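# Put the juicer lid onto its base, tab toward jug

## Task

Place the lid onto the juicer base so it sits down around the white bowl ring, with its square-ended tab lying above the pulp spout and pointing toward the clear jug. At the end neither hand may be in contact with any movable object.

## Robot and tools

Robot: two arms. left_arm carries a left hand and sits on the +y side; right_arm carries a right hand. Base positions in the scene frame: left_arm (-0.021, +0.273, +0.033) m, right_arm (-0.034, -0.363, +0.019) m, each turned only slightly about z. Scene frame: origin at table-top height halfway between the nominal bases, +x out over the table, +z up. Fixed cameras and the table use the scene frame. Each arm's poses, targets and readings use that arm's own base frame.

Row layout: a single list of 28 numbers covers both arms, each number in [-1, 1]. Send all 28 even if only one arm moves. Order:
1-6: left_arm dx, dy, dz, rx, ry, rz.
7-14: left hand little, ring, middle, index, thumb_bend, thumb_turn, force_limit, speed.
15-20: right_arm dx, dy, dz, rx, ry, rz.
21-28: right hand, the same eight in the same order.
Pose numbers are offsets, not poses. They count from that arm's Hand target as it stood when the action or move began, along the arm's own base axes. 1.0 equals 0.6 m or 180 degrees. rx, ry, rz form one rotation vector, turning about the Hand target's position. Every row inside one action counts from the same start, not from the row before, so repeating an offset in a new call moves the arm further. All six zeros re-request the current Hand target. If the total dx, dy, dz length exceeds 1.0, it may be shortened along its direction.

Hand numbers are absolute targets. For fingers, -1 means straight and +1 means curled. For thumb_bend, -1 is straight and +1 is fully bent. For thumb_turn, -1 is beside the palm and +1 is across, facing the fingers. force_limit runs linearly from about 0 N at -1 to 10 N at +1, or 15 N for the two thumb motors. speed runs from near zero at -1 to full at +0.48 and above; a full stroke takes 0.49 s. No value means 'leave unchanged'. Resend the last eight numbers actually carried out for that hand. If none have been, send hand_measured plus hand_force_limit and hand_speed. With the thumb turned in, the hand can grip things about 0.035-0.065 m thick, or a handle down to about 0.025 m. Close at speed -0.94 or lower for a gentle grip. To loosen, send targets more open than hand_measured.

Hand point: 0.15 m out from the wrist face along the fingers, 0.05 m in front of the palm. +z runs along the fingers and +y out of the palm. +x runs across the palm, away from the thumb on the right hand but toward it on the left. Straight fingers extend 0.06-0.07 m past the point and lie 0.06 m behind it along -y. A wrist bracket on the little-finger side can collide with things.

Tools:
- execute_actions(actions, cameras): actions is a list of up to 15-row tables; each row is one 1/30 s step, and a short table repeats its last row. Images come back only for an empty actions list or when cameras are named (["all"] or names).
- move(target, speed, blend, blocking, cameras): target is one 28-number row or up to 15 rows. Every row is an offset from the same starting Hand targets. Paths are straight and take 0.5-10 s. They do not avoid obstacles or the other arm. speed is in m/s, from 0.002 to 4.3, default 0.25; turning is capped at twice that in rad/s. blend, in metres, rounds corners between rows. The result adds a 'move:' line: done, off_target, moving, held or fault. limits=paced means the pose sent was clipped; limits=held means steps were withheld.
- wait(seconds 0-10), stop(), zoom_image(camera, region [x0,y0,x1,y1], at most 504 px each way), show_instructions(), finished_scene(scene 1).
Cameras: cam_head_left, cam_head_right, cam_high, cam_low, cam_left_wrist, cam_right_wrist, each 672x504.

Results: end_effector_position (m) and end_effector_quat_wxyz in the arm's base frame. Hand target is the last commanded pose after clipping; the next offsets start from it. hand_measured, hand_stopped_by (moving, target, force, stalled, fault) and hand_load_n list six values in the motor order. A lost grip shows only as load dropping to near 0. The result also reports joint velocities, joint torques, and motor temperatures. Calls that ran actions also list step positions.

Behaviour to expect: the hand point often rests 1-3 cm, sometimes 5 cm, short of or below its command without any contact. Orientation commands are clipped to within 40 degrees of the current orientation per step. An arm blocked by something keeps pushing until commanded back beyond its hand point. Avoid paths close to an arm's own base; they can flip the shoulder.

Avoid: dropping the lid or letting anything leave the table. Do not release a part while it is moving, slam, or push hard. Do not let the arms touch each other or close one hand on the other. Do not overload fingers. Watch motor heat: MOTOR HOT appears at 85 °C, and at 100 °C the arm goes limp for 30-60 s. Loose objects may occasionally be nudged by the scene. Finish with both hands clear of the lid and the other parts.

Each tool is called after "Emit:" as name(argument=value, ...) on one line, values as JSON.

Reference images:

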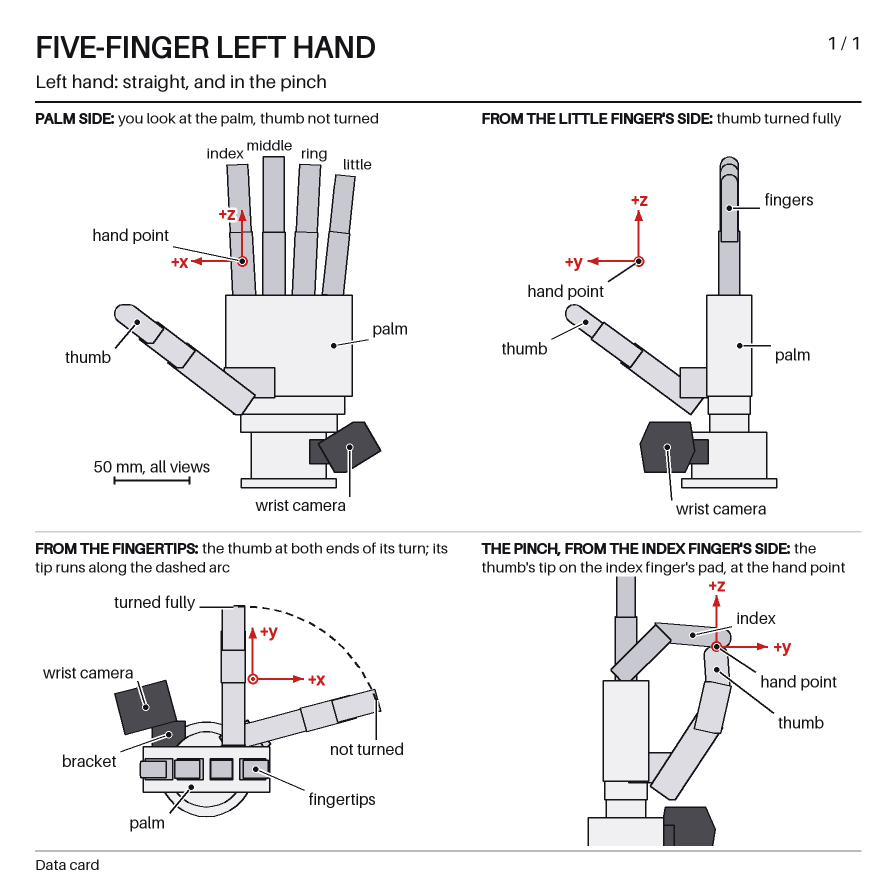

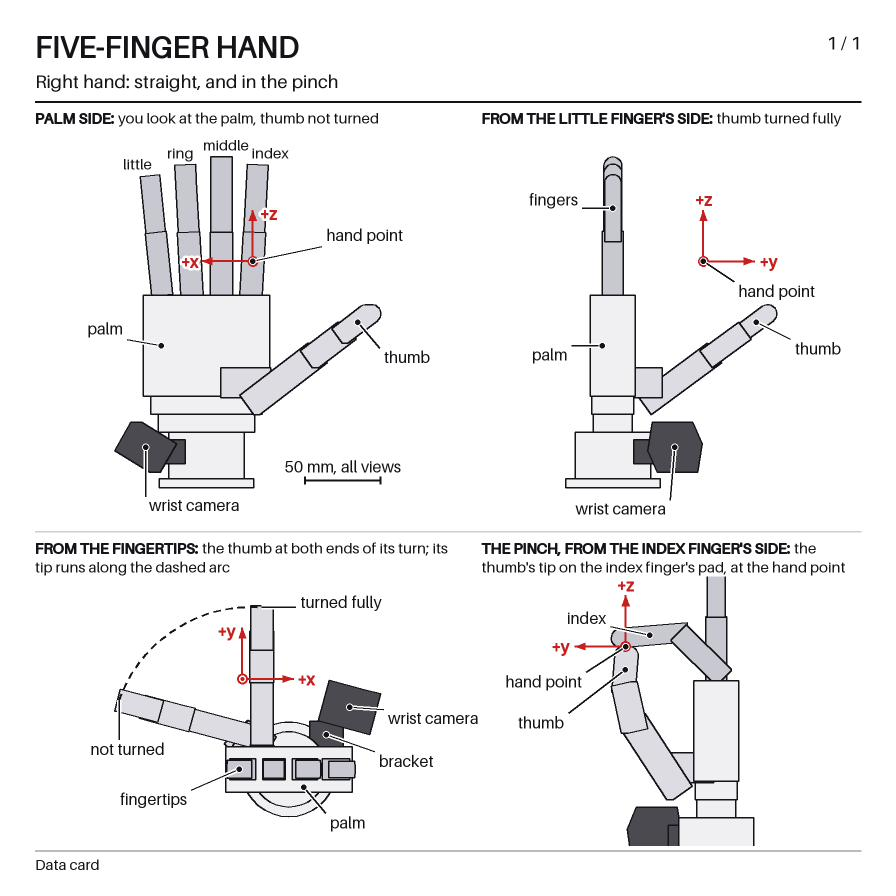

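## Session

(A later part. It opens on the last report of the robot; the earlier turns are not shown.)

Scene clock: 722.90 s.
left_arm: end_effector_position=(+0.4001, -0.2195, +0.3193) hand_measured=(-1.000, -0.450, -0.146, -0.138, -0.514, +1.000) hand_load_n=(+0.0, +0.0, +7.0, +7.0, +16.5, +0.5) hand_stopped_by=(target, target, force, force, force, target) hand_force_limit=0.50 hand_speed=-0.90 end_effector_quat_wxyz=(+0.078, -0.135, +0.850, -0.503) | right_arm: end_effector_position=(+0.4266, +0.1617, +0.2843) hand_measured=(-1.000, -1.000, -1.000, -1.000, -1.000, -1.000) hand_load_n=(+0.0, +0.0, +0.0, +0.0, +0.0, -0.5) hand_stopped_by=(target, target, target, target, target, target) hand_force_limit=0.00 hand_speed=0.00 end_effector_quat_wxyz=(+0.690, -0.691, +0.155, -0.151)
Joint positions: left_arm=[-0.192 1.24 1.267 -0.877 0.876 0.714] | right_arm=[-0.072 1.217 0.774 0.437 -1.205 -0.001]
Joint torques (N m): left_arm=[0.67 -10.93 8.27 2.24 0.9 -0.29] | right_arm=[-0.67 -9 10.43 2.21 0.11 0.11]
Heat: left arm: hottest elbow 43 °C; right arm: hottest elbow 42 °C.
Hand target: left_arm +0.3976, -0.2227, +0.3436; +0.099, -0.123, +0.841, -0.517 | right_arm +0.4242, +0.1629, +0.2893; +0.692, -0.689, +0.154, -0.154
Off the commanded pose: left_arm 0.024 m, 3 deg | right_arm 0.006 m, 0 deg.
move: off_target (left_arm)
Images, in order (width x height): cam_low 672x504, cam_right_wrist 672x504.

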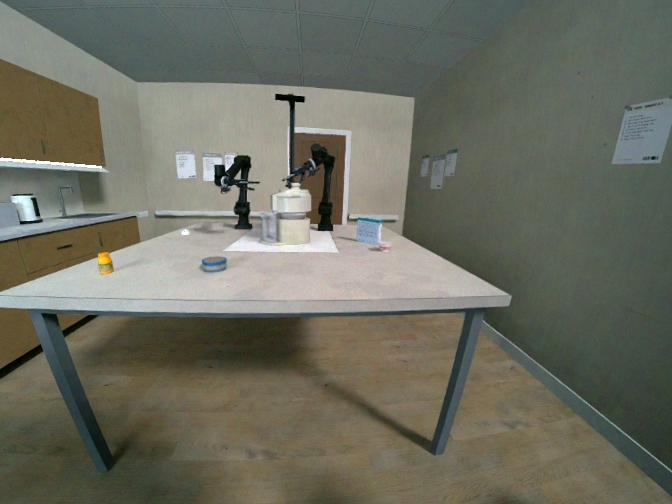

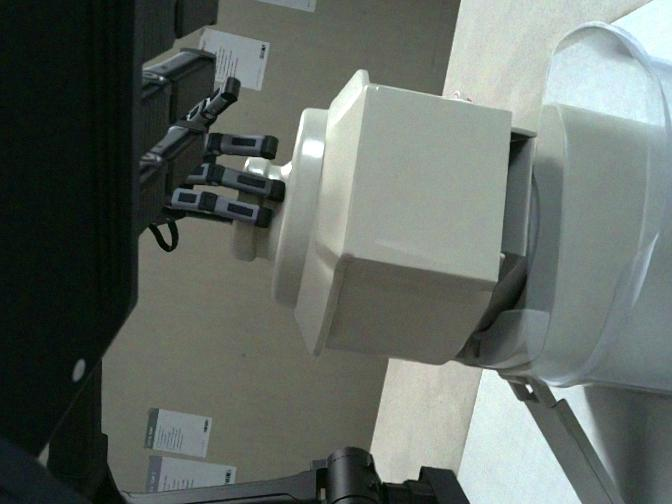

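Emit:
move(target=[0.002, 0, -0.02, 0, 0, 0, -1, -0.45, 0.45, 0.25, -0.25, 1, 0.5, -0.9, 0, 0, 0, 0, 0, 0, -1, -1, -1, -1, -1, -1, 0, 0], speed=0.03, cameras=["cam_low", "cam_right_wrist"])

Emit:
zoom_image(camera="cam_right_wrist", region=[160, 0, 560, 400])

Emit:
zoom_image(camera="cam_low", region=[256, 180, 320, 230])

Scene clock: 724.03 s.
left_arm: end_effector_position=(+0.4001, -0.2193, +0.3092) hand_measured=(-1.000, -0.450, -0.146, -0.138, -0.514, +1.000) hand_load_n=(+0.0, +0.0, +7.0, +7.0, +16.0, +0.5) hand_stopped_by=(target, target, force, force, force, target) hand_force_limit=0.50 hand_speed=-0.90 end_effector_quat_wxyz=(+0.081, -0.134, +0.850, -0.503) | right_arm: end_effector_position=(+0.4266, +0.1617, +0.2843) hand_measured=(-1.000, -1.000, -1.000, -1.000, -1.000, -1.000) hand_load_n=(+0.0, +0.0, +0.0, +0.0, +0.0, +0.0) hand_stopped_by=(target, target, target, target, target, target) hand_force_limit=0.00 hand_speed=0.00 end_effector_quat_wxyz=(+0.690, -0.691, +0.155, -0.151)
Joint positions: left_arm=[-0.192 1.236 1.236 -0.845 0.874 0.714] | right_arm=[-0.072 1.217 0.774 0.437 -1.205 -0.001]
Joint torques (N m): left_arm=[0.62 -10.75 8.29 2.24 0.99 -0.26] | right_arm=[-0.26 -8.82 10.44 2.09 0.1 0.1]
Heat: left arm: hottest elbow 43 °C; right arm: hottest elbow 42 °C.
Hand target: left_arm +0.3989, -0.2227, +0.3314; +0.099, -0.123, +0.841, -0.517 | right_arm +0.4242, +0.1629, +0.2893; +0.692, -0.689, +0.154, -0.154
Off the commanded pose: left_arm 0.023 m, 3 deg | right_arm 0.006 m, 0 deg.
move: off_target (left_arm)
Images, in order (width x height): cam_low 672x504, cam_right_wrist 672x504.

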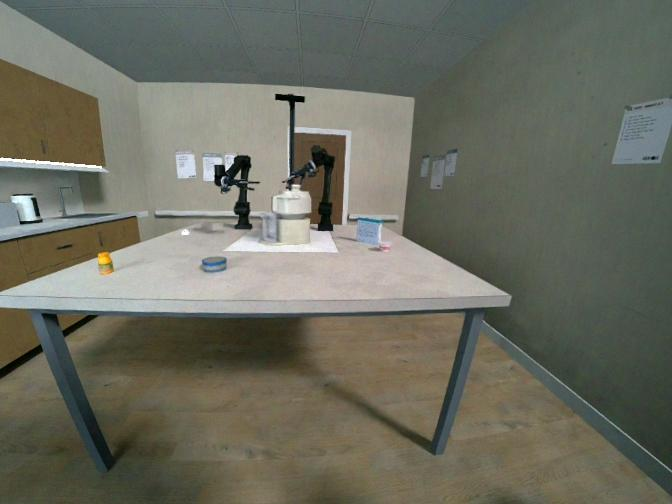

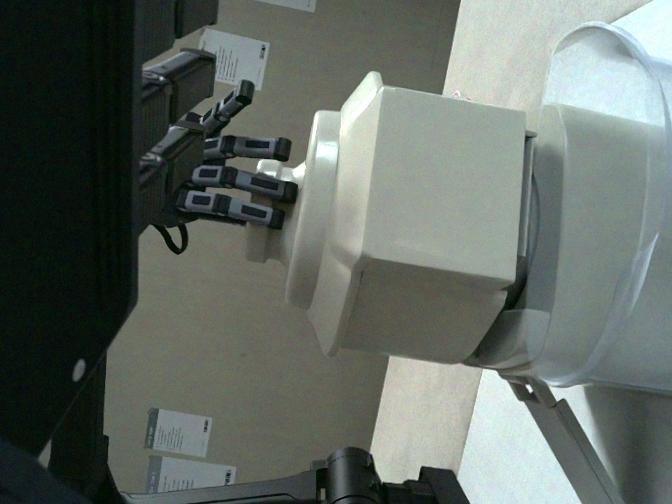

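Scaled by 1.260 from the camera's 672x504 image, which has a finer 960x720 frame.

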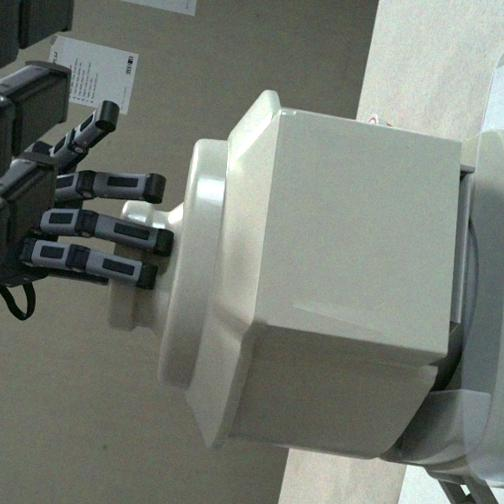

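Scaled by 7.875 from the camera's 672x504 image, which has a finer 960x720 frame.

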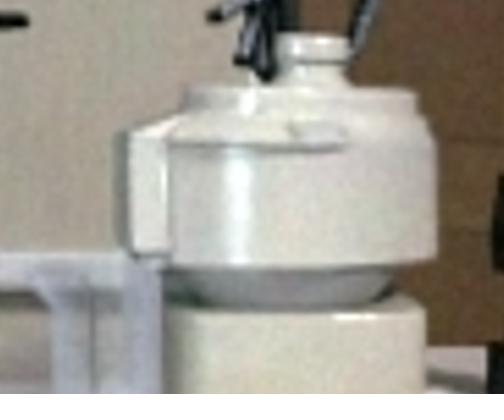

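Emit:
move(target=[0.002, 0, -0.017, 0, 0, 0, -1, -0.45, 0.45, 0.25, -0.25, 1, 0.5, -0.9, 0, 0, 0, 0, 0, 0, -1, -1, -1, -1, -1, -1, 0, 0], speed=0.03, cameras=["cam_low", "cam_right_wrist"])

Emit:
zoom_image(camera="cam_right_wrist", region=[160, 0, 560, 400])

Emit:
zoom_image(camera="cam_low", region=[256, 180, 320, 230])

Scene clock: 724.97 s.
left_arm: end_effector_position=(+0.4003, -0.2193, +0.3002) hand_measured=(-1.000, -0.450, -0.146, -0.138, -0.514, +1.000) hand_load_n=(+0.0, +0.0, +7.0, +7.0, +16.0, +0.5) hand_stopped_by=(target, target, force, force, force, target) hand_force_limit=0.50 hand_speed=-0.90 end_effector_quat_wxyz=(+0.081, -0.134, +0.850, -0.504) | right_arm: end_effector_position=(+0.4266, +0.1617, +0.2843) hand_measured=(-1.000, -1.000, -1.000, -1.000, -1.000, -1.000) hand_load_n=(+0.0, +0.0, +0.0, +0.0, +0.0, +0.0) hand_stopped_by=(target, target, target, target, target, target) hand_force_limit=0.00 hand_speed=0.00 end_effector_quat_wxyz=(+0.690, -0.691, +0.155, -0.151)
Joint positions: left_arm=[-0.192 1.236 1.212 -0.82 0.874 0.714] | right_arm=[-0.072 1.217 0.774 0.437 -1.205 -0.001]
Joint torques (N m): left_arm=[0.62 -10.46 8.28 2.21 1.01 -0.28] | right_arm=[-0.38 -9.11 10.47 2.07 0.11 0.09]
Heat: left arm: hottest elbow 43 °C; right arm: hottest elbow 42 °C.
Hand target: left_arm +0.4001, -0.2227, +0.3213; +0.099, -0.123, +0.841, -0.517 | right_arm +0.4242, +0.1629, +0.2893; +0.692, -0.689, +0.154, -0.154
Off the commanded pose: left_arm 0.021 m, 3 deg | right_arm 0.006 m, 0 deg.
move: off_target (left_arm)
Images, in order (width x height): cam_low 672x504, cam_right_wrist 672x504.

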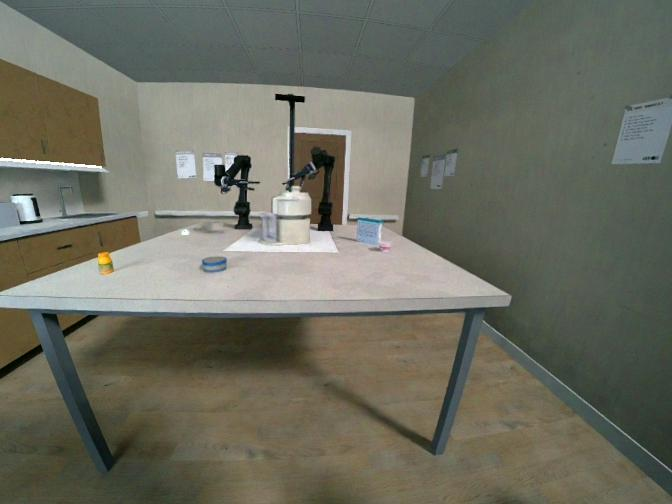

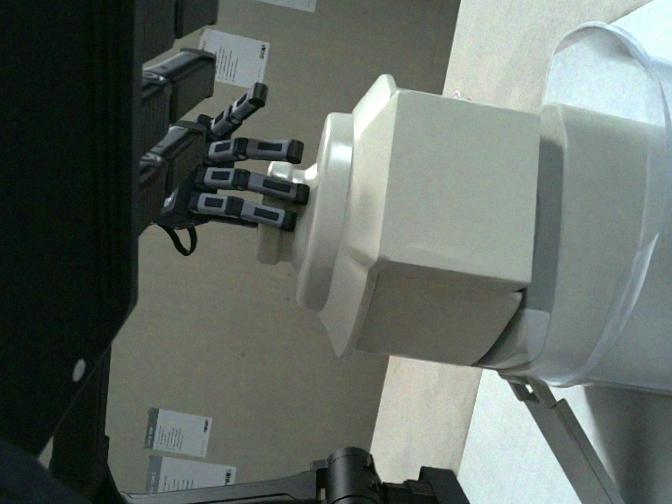

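Scaled by 1.260 from the camera's 672x504 image, which has a finer 960x720 frame.

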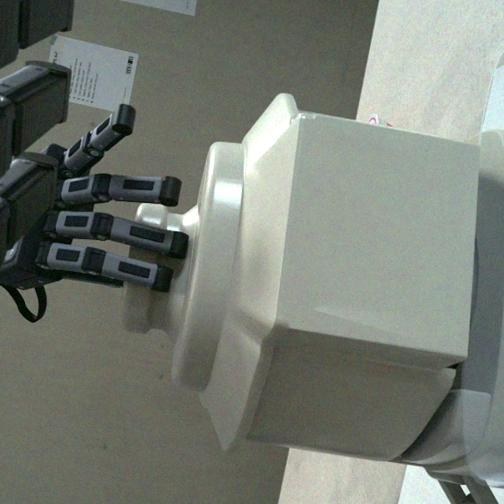

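Scaled by 7.875 from the camera's 672x504 image, which has a finer 960x720 frame.

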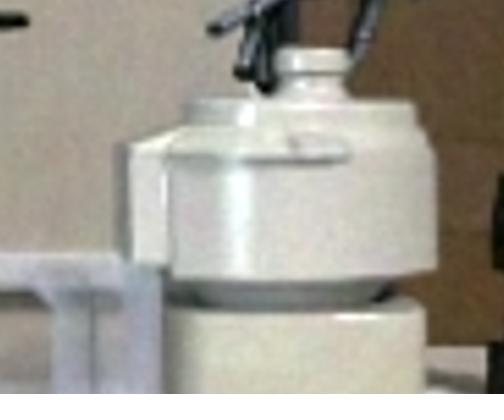

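Emit:
zoom_image(camera="cam_right_wrist", region=[440, 80, 640, 400])

Emit:
zoom_image(camera="cam_low", region=[256, 200, 296, 230])

Scaled by 1.575 from the camera's 672x504 image, which has a finer 960x720 frame.

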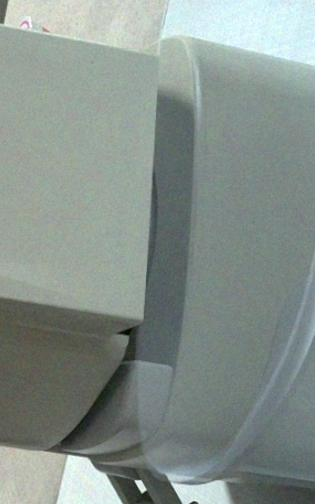

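Scaled by 12.600 from the camera's 672x504 image, which has a finer 960x720 frame.

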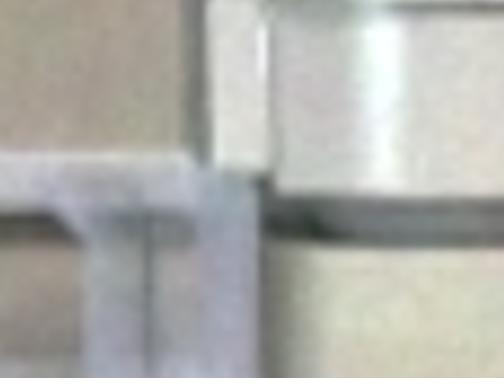

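Emit:
move(target=[0.002, 0, -0.012, 0, 0, 0, -1, -0.45, 0.45, 0.25, -0.25, 1, 0.5, -0.9, 0, 0, 0, 0, 0, 0, -1, -1, -1, -1, -1, -1, 0, 0], speed=0.03, cameras=["cam_low", "cam_right_wrist"])

Emit:
zoom_image(camera="cam_right_wrist", region=[160, 0, 560, 400])

Emit:
zoom_image(camera="cam_low", region=[256, 180, 320, 230])

Scene clock: 726.90 s.
left_arm: end_effector_position=(+0.4005, -0.2194, +0.2946) hand_measured=(-1.000, -0.450, -0.146, -0.138, -0.514, +1.000) hand_load_n=(-0.5, +0.0, +7.0, +7.0, +16.0, +0.5) hand_stopped_by=(target, target, force, force, force, target) hand_force_limit=0.50 hand_speed=-0.90 end_effector_quat_wxyz=(+0.082, -0.134, +0.849, -0.504) | right_arm: end_effector_position=(+0.4266, +0.1617, +0.2843) hand_measured=(-1.000, -1.000, -1.000, -1.000, -1.000, -1.000) hand_load_n=(+0.0, -0.5, -0.5, +0.0, +0.0, +0.0) hand_stopped_by=(target, target, target, target, target, target) hand_force_limit=0.00 hand_speed=0.00 end_effector_quat_wxyz=(+0.690, -0.691, +0.155, -0.151)
Joint positions: left_arm=[-0.192 1.236 1.197 -0.802 0.874 0.714] | right_arm=[-0.072 1.217 0.774 0.437 -1.205 -0.001]
Joint torques (N m): left_arm=[0.67 -10.29 8.17 2.28 1 -0.25] | right_arm=[-0.62 -9 10.61 2.21 0.11 0.11]
Heat: left arm: hottest elbow 42 °C; right arm: hottest elbow 42 °C.
Hand target: left_arm +0.4012, -0.2227, +0.3140; +0.099, -0.123, +0.841, -0.517 | right_arm +0.4242, +0.1629, +0.2893; +0.692, -0.689, +0.154, -0.154
Off the commanded pose: left_arm 0.020 m, 3 deg | right_arm 0.006 m, 0 deg.
move: off_target (left_arm)
Images, in order (width x height): cam_low 672x504, cam_right_wrist 672x504.

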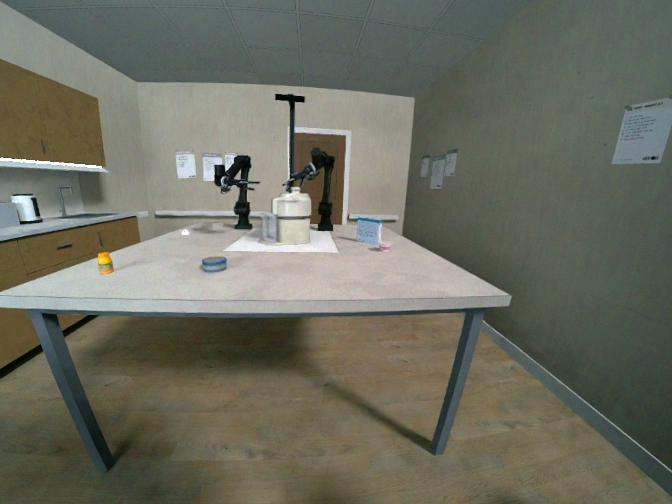

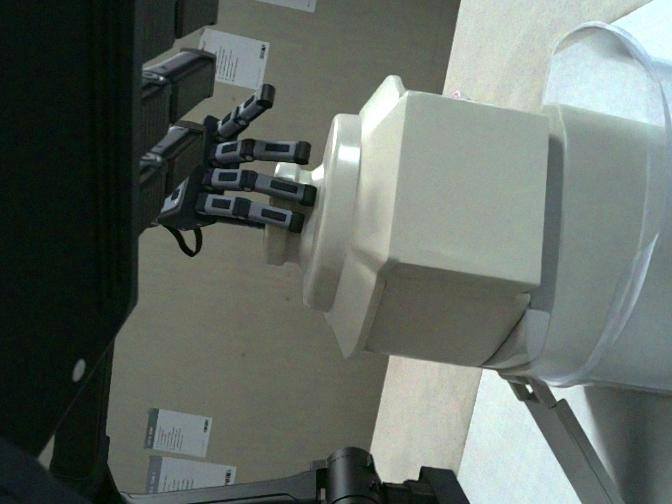

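Scaled by 1.260 from the camera's 672x504 image, which has a finer 960x720 frame.

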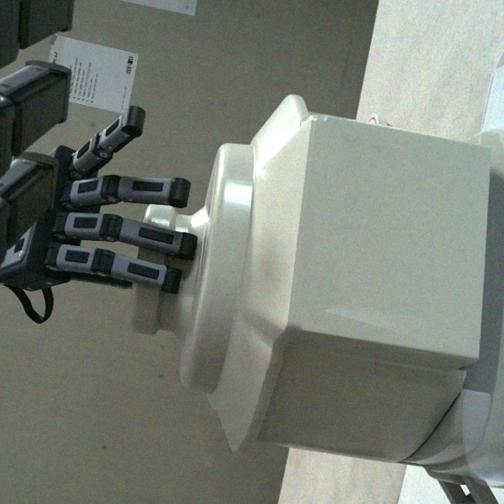

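Scaled by 7.875 from the camera's 672x504 image, which has a finer 960x720 frame.

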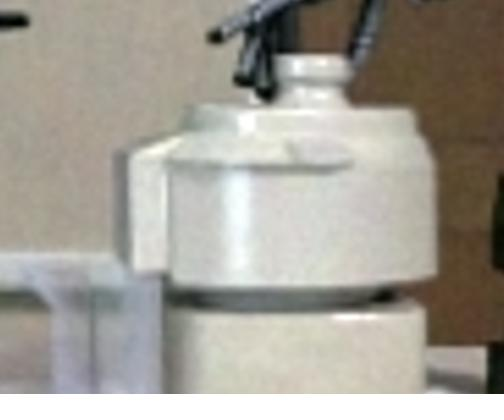

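Emit:
move(target=[0.002, 0, -0.012, 0, 0, 0, -1, -0.45, 0.45, 0.25, -0.25, 1, 0.5, -0.9, 0, 0, 0, 0, 0, 0, -1, -1, -1, -1, -1, -1, 0, 0], speed=0.03, cameras=["cam_low", "cam_right_wrist"])

Emit:
zoom_image(camera="cam_right_wrist", region=[160, 0, 560, 400])

Emit:
zoom_image(camera="cam_low", region=[256, 180, 320, 230])

Scene clock: 727.87 s.
left_arm: end_effector_position=(+0.4022, -0.2201, +0.2929) hand_measured=(-1.000, -0.450, -0.146, -0.138, -0.514, +1.000) hand_load_n=(+0.0, +0.0, +7.5, +6.5, +15.5, +0.5) hand_stopped_by=(target, target, force, force, force, target) hand_force_limit=0.50 hand_speed=-0.90 end_effector_quat_wxyz=(+0.085, -0.132, +0.848, -0.507) | right_arm: end_effector_position=(+0.4266, +0.1617, +0.2843) hand_measured=(-1.000, -1.000, -1.000, -1.000, -1.000, -1.000) hand_load_n=(+0.0, +0.0, +0.0, +0.0, +0.0, +0.0) hand_stopped_by=(target, target, target, target, target, target) hand_force_limit=0.00 hand_speed=0.00 end_effector_quat_wxyz=(+0.690, -0.691, +0.155, -0.151)
Joint positions: left_arm=[-0.192 1.236 1.189 -0.783 0.876 0.71] | right_arm=[-0.072 1.217 0.774 0.437 -1.205 -0.001]
Joint torques (N m): left_arm=[0.79 -10.05 7.66 2.29 0.95 -0.21] | right_arm=[-0.03 -8.88 10.59 2.09 0.11 0.1]
Heat: left arm: hottest elbow 42 °C; right arm: hottest elbow 42 °C.
Hand target: left_arm +0.4024, -0.2227, +0.3068; +0.099, -0.123, +0.841, -0.517 | right_arm +0.4242, +0.1629, +0.2893; +0.692, -0.689, +0.154, -0.154
Off the commanded pose: left_arm 0.014 m, 2 deg | right_arm 0.006 m, 0 deg.
move: off_target (left_arm)
Images, in order (width x height): cam_low 672x504, cam_right_wrist 672x504.

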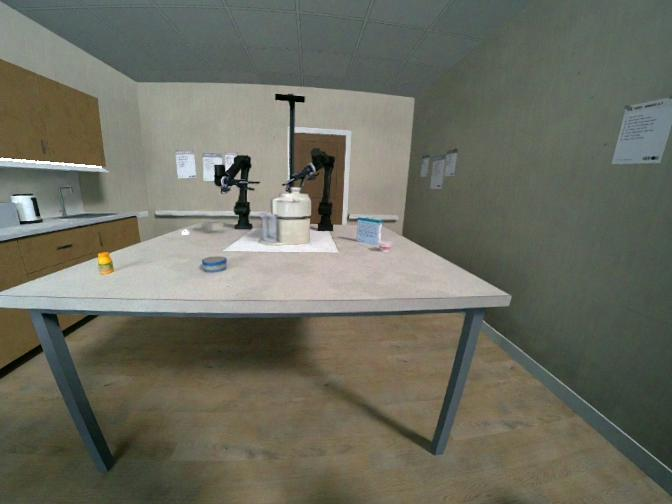

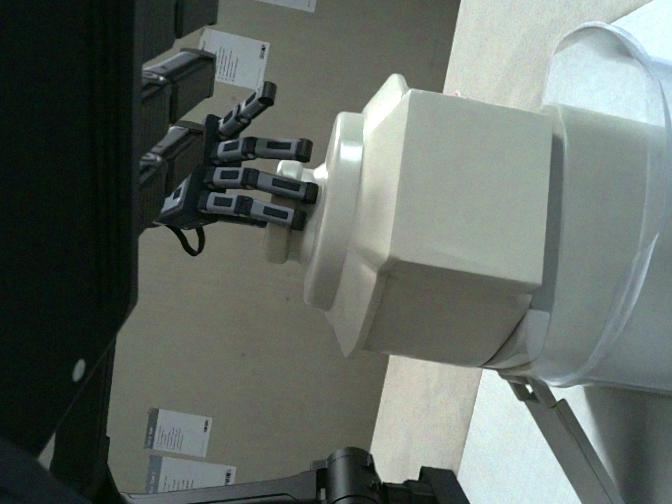

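Scaled by 1.260 from the camera's 672x504 image, which has a finer 960x720 frame.

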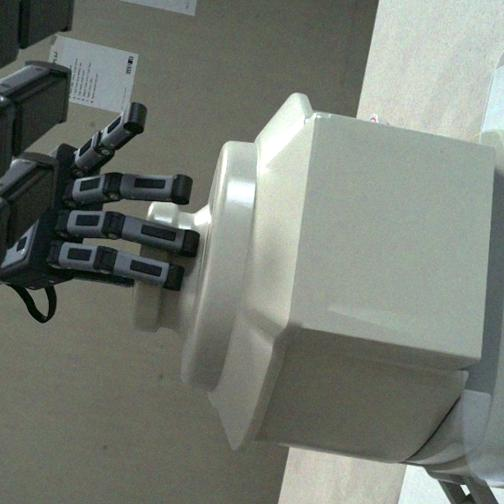

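Scaled by 7.875 from the camera's 672x504 image, which has a finer 960x720 frame.

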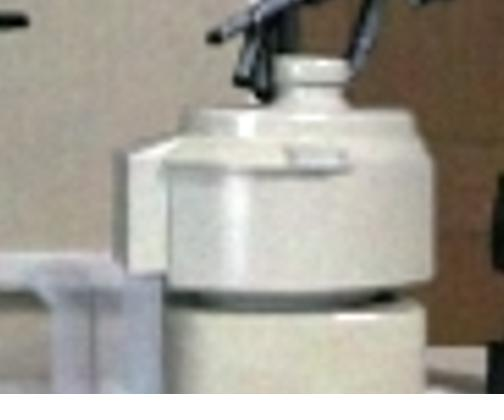

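Emit:
wait(seconds=0.1, cameras=["cam_head_left", "cam_head_right", "cam_high", "cam_left_wrist"])

Emit:
zoom_image(camera="cam_head_left", region=[245, 180, 365, 300])

Emit:
zoom_image(camera="cam_head_right", region=[245, 180, 365, 300])

Emit:
zoom_image(camera="cam_high", region=[345, 130, 465, 250])

Scene clock: 728.27 s.
left_arm: end_effector_position=(+0.4022, -0.2201, +0.2929) hand_measured=(-1.000, -0.450, -0.146, -0.138, -0.514, +1.000) hand_load_n=(+0.0, +0.0, +8.0, +6.0, +15.5, +0.5) hand_stopped_by=(target, target, force, force, force, target) hand_force_limit=0.50 hand_speed=-0.90 end_effector_quat_wxyz=(+0.085, -0.132, +0.848, -0.507) | right_arm: end_effector_position=(+0.4266, +0.1617, +0.2843) hand_measured=(-1.000, -1.000, -1.000, -1.000, -1.000, -1.000) hand_load_n=(+0.0, +0.0, +0.0, +0.0, +0.0, +0.0) hand_stopped_by=(target, target, target, target, target, target) hand_force_limit=0.00 hand_speed=0.00 end_effector_quat_wxyz=(+0.690, -0.691, +0.155, -0.151)
Joint positions: left_arm=[-0.192 1.236 1.189 -0.783 0.876 0.71] | right_arm=[-0.072 1.217 0.774 0.437 -1.205 -0.001]
Joint torques (N m): left_arm=[0.73 -10.17 7.66 2.28 0.94 -0.22] | right_arm=[-0.5 -8.94 10.52 2.09 0.11 0.1]
Heat: left arm: hottest elbow 42 °C; right arm: hottest elbow 42 °C.
Hand target: left_arm +0.4024, -0.2227, +0.3068; +0.099, -0.123, +0.841, -0.517 | right_arm +0.4242, +0.1629, +0.2893; +0.692, -0.689, +0.154, -0.154
Off the commanded pose: left_arm 0.014 m, 2 deg | right_arm 0.006 m, 0 deg.
wait: 0.10 s; at rest from the start
Images, in order (width x height): cam_head_left 672x504, cam_head_right 672x504, cam_high 672x504, cam_left_wrist 672x504.

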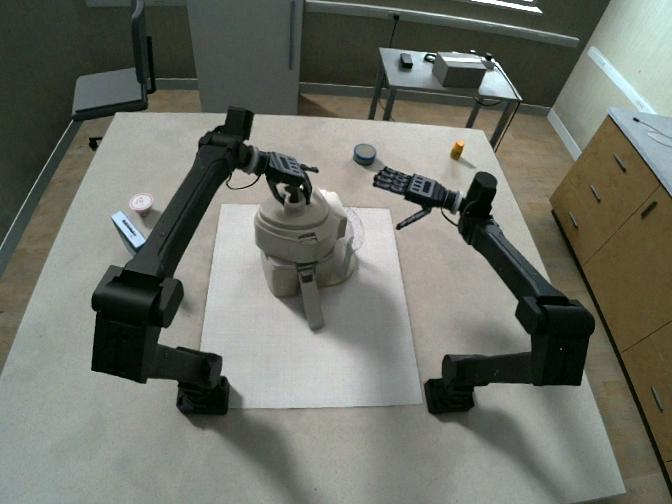

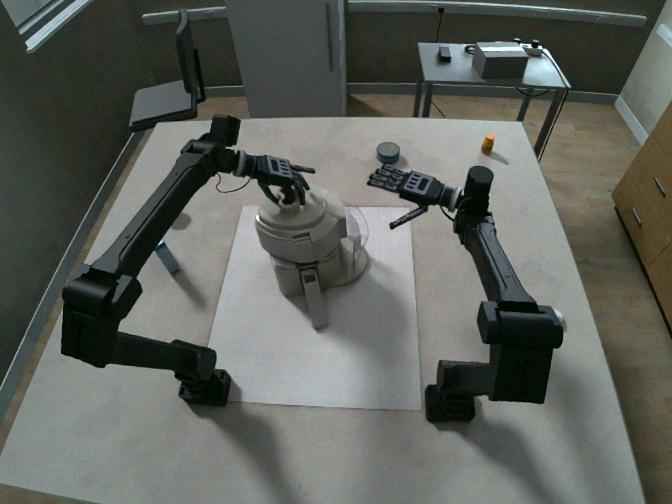

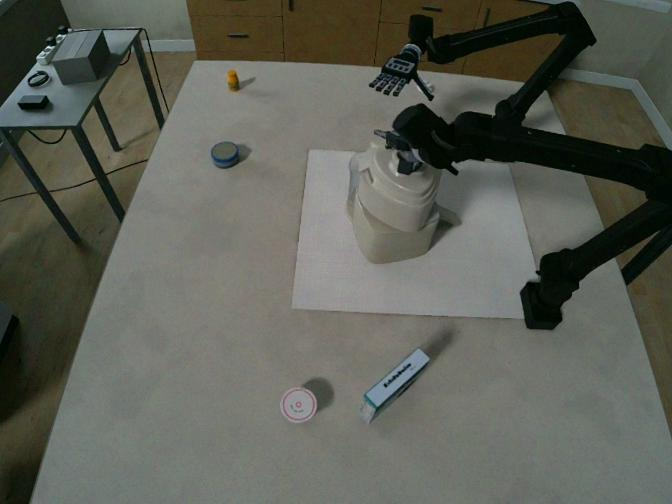

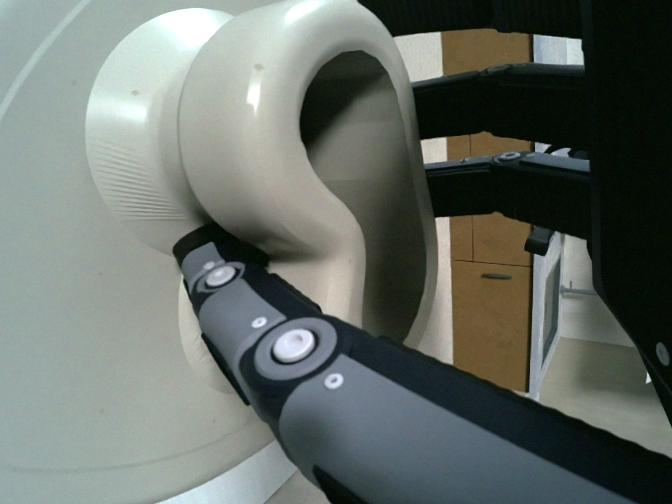

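Scaled by 4.200 from the camera's 672x504 image, which has a finer 960x720 frame.

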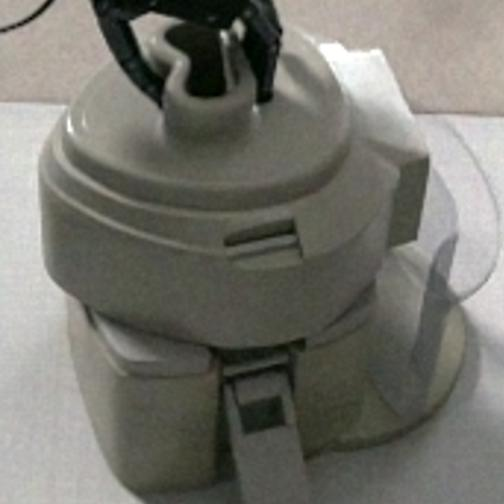

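Scaled by 4.200 from the camera's 672x504 image, which has a finer 960x720 frame.

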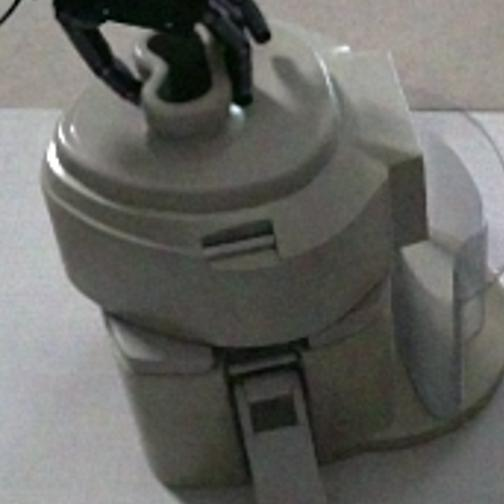

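Scaled by 4.200 from the camera's 672x504 image, which has a finer 960x720 frame.

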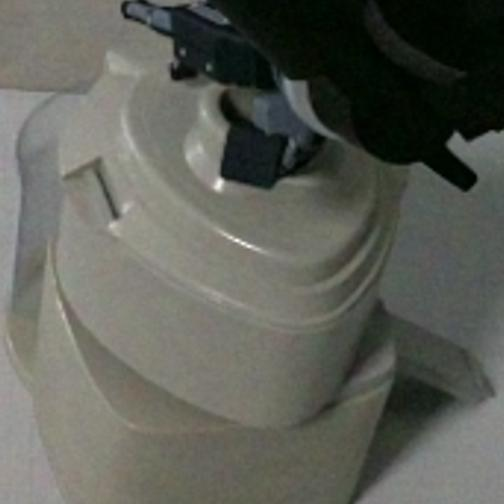

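Emit:
zoom_image(camera="cam_high", region=[355, 190, 445, 240])

Emit:
zoom_image(camera="cam_head_left", region=[255, 235, 345, 295])

Emit:
zoom_image(camera="cam_head_right", region=[255, 235, 345, 295])

Scaled by 5.600 from the camera's 672x504 image, which has a finer 960x720 frame.

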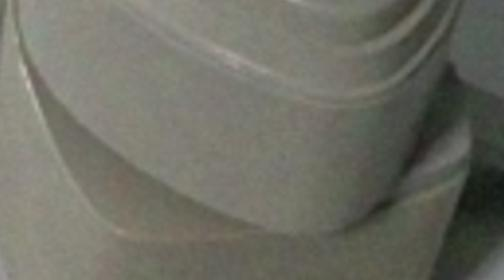

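Scaled by 5.600 from the camera's 672x504 image, which has a finer 960x720 frame.

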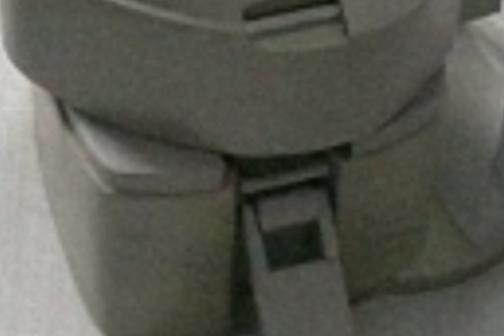

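Scaled by 5.600 from the camera's 672x504 image, which has a finer 960x720 frame.

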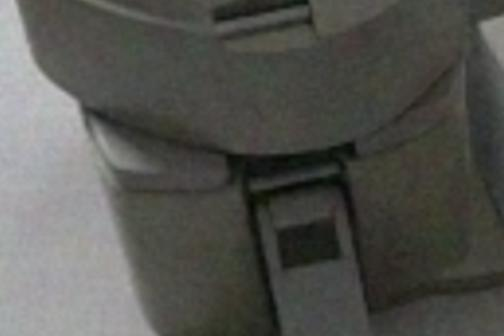

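Emit:
zoom_image(camera="cam_head_right", region=[320, 190, 380, 250])

Emit:
wait(seconds=0.1, cameras=["cam_right_wrist", "cam_low", "cam_high"])

Emit:
zoom_image(camera="cam_right_wrist", region=[480, 80, 600, 240])

Emit:
zoom_image(camera="cam_right_wrist", region=[440, 220, 600, 400])

Emit:
zoom_image(camera="cam_high", region=[340, 135, 400, 195])

Scaled by 8.400 from the camera's 672x504 image, which has a finer 960x720 frame.

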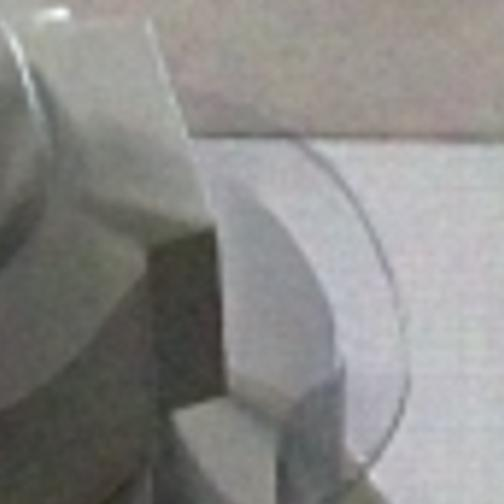

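Scene clock: 729.70 s.
left_arm: end_effector_position=(+0.4022, -0.2201, +0.2929) hand_measured=(-1.000, -0.450, -0.146, -0.138, -0.514, +1.000) hand_load_n=(+0.0, +0.0, +8.0, +6.5, +15.5, +0.5) hand_stopped_by=(target, target, force, force, force, target) hand_force_limit=0.50 hand_speed=-0.90 end_effector_quat_wxyz=(+0.085, -0.132, +0.848, -0.507) | right_arm: end_effector_position=(+0.4266, +0.1617, +0.2843) hand_measured=(-1.000, -1.000, -1.000, -1.000, -1.000, -1.000) hand_load_n=(+0.0, +0.0, +0.0, +0.0, +0.0, +0.0) hand_stopped_by=(target, target, target, target, target, target) hand_force_limit=0.00 hand_speed=0.00 end_effector_quat_wxyz=(+0.690, -0.691, +0.155, -0.151)
Joint positions: left_arm=[-0.192 1.236 1.189 -0.783 0.876 0.71] | right_arm=[-0.072 1.217 0.774 0.437 -1.205 -0.001]
Joint torques (N m): left_arm=[0.85 -9.99 7.68 2.32 0.94 -0.21] | right_arm=[-0.15 -8.76 10.54 2.03 0.11 0.1]
Heat: left arm: hottest elbow 42 °C; right arm: hottest elbow 42 °C.
Hand target: left_arm +0.4024, -0.2227, +0.3068; +0.099, -0.123, +0.841, -0.517 | right_arm +0.4242, +0.1629, +0.2893; +0.692, -0.689, +0.154, -0.154
Off the commanded pose: left_arm 0.014 m, 2 deg | right_arm 0.006 m, 0 deg.
wait: 0.10 s; at rest from the start
Images, in order (width x height): cam_high 672x504, cam_low 672x504, cam_right_wrist 672x504.

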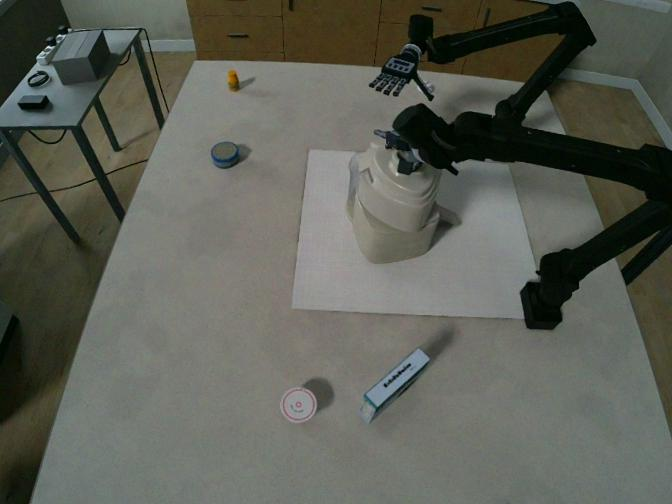

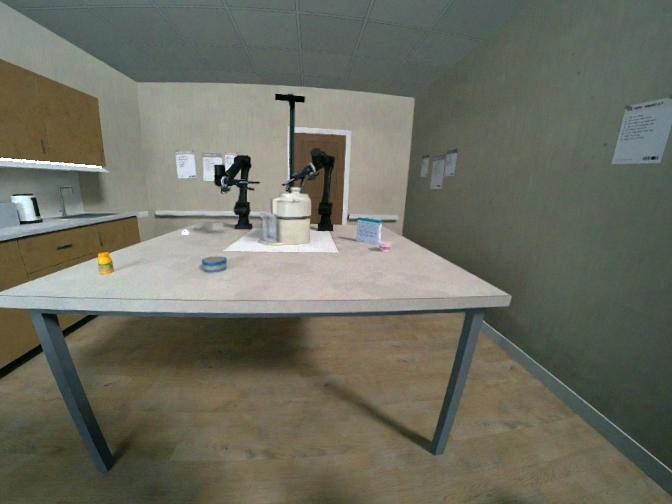

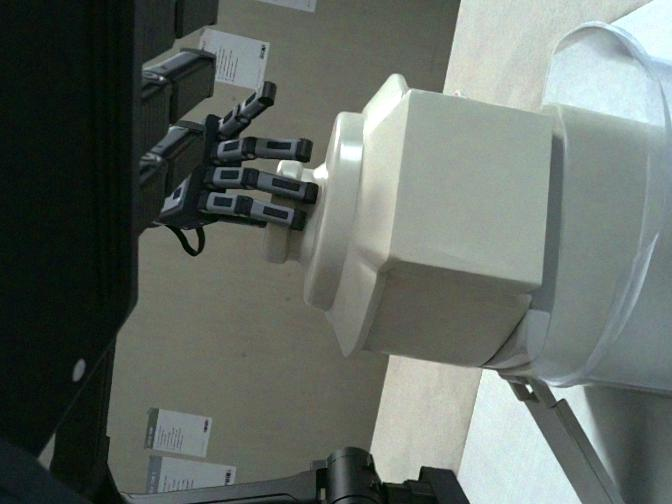

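Scaled by 3.150 from the camera's 672x504 image, which has a finer 960x720 frame.

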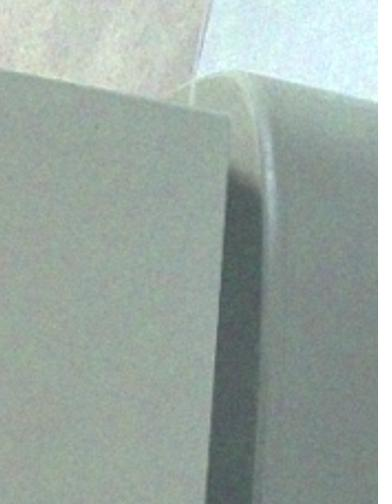

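Scaled by 2.800 from the camera's 672x504 image, which has a finer 960x720 frame.

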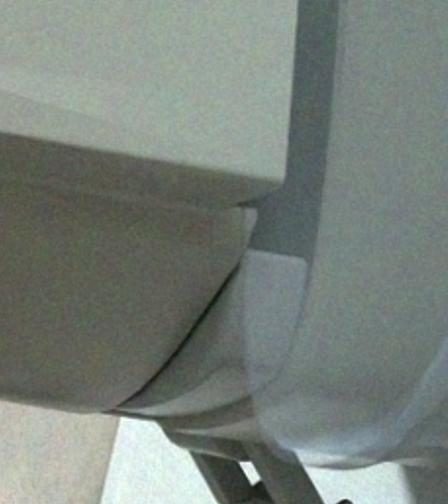

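Scaled by 8.400 from the camera's 672x504 image, which has a finer 960x720 frame.

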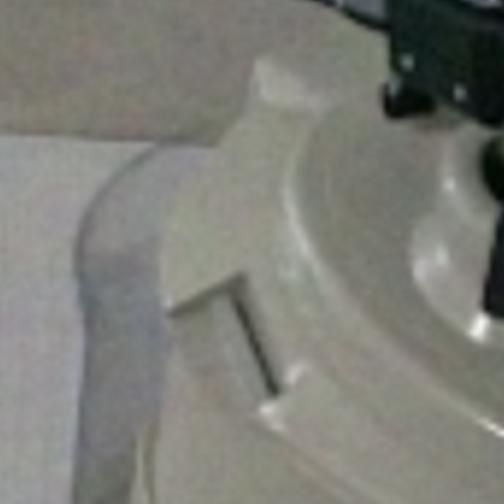

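Emit:
move(target=[0.0, 0, -0.012, 0, 0, 0, -1, -0.45, 0.45, 0.25, -0.25, 1, 0.5, -0.9, 0, 0, 0, 0, 0, 0, -1, -1, -1, -1, -1, -1, 0, 0], speed=0.03, cameras=["cam_low", "cam_right_wrist", "cam_high"])

Emit:
zoom_image(camera="cam_right_wrist", region=[160, 0, 560, 400])

Emit:
zoom_image(camera="cam_low", region=[256, 180, 320, 230])

Emit:
zoom_image(camera="cam_right_wrist", region=[440, 220, 600, 400])

Scene clock: 730.77 s.
left_arm: end_effector_position=(+0.4022, -0.2202, +0.2924) hand_measured=(-1.000, -0.450, -0.146, -0.138, -0.514, +1.000) hand_load_n=(+0.0, +0.0, +8.5, +6.5, +15.5, +0.5) hand_stopped_by=(target, target, force, force, force, target) hand_force_limit=0.50 hand_speed=-0.90 end_effector_quat_wxyz=(+0.091, -0.129, +0.846, -0.509) | right_arm: end_effector_position=(+0.4266, +0.1617, +0.2843) hand_measured=(-1.000, -1.000, -1.000, -1.000, -1.000, -1.000) hand_load_n=(+0.0, +0.0, +0.0, +0.0, +0.0, -0.5) hand_stopped_by=(target, target, target, target, target, target) hand_force_limit=0.00 hand_speed=0.00 end_effector_quat_wxyz=(+0.690, -0.691, +0.155, -0.151)
Joint positions: left_arm=[-0.192 1.228 1.177 -0.763 0.876 0.708] | right_arm=[-0.072 1.217 0.774 0.437 -1.205 -0.001]
Joint torques (N m): left_arm=[0.62 -9.29 7.21 2.29 0.92 -0.2] | right_arm=[-0.38 -8.94 10.58 2 0.09 0.1]
Heat: left arm: hottest elbow 42 °C; right arm: hottest elbow 42 °C.
Hand target: left_arm +0.4024, -0.2227, +0.2997; +0.099, -0.123, +0.841, -0.517 | right_arm +0.4242, +0.1629, +0.2893; +0.692, -0.689, +0.154, -0.154
Off the commanded pose: left_arm 0.008 m, 2 deg | right_arm 0.006 m, 0 deg.
move: done
Images, in order (width x height): cam_high 672x504, cam_low 672x504, cam_right_wrist 672x504.

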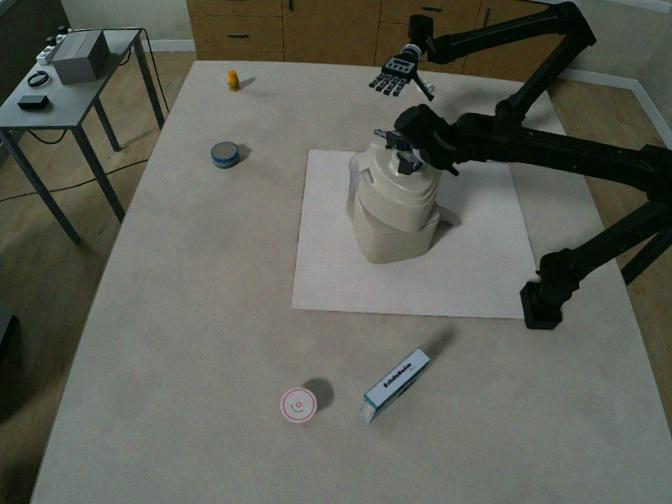

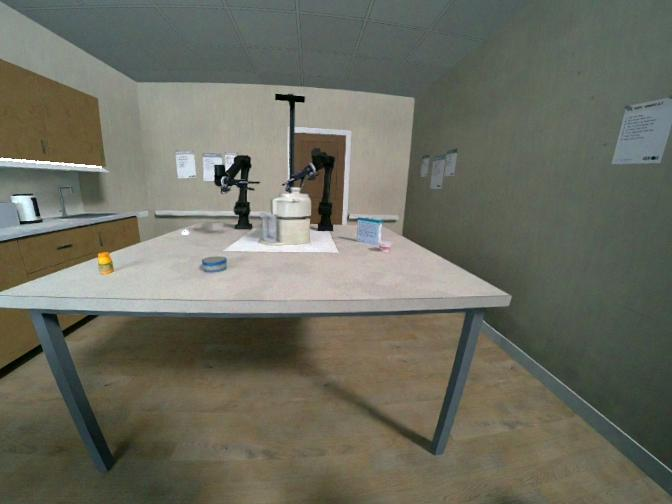

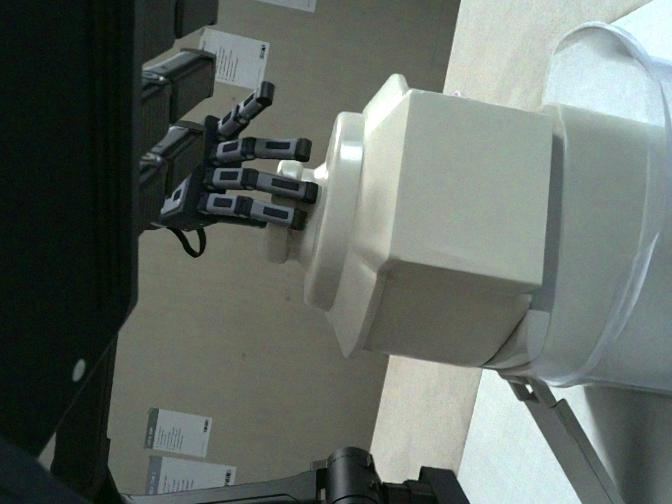

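Scaled by 1.260 from the camera's 672x504 image, which has a finer 960x720 frame.

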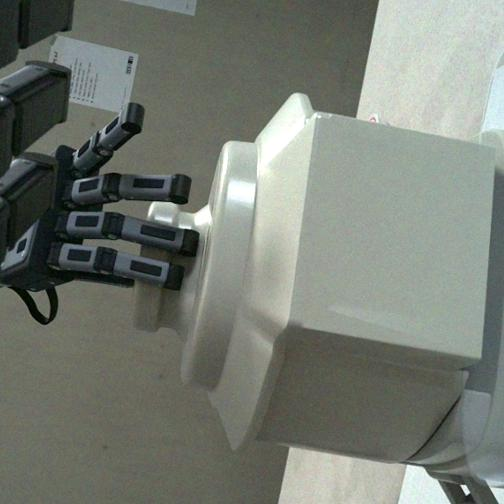

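Scaled by 7.875 from the camera's 672x504 image, which has a finer 960x720 frame.

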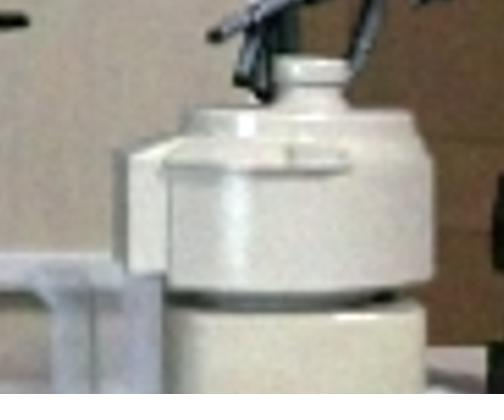

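Scaled by 2.800 from the camera's 672x504 image, which has a finer 960x720 frame.

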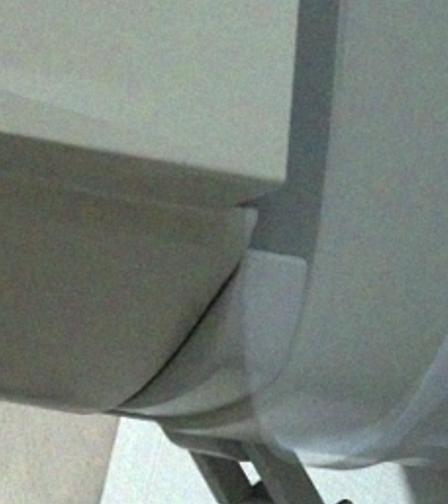

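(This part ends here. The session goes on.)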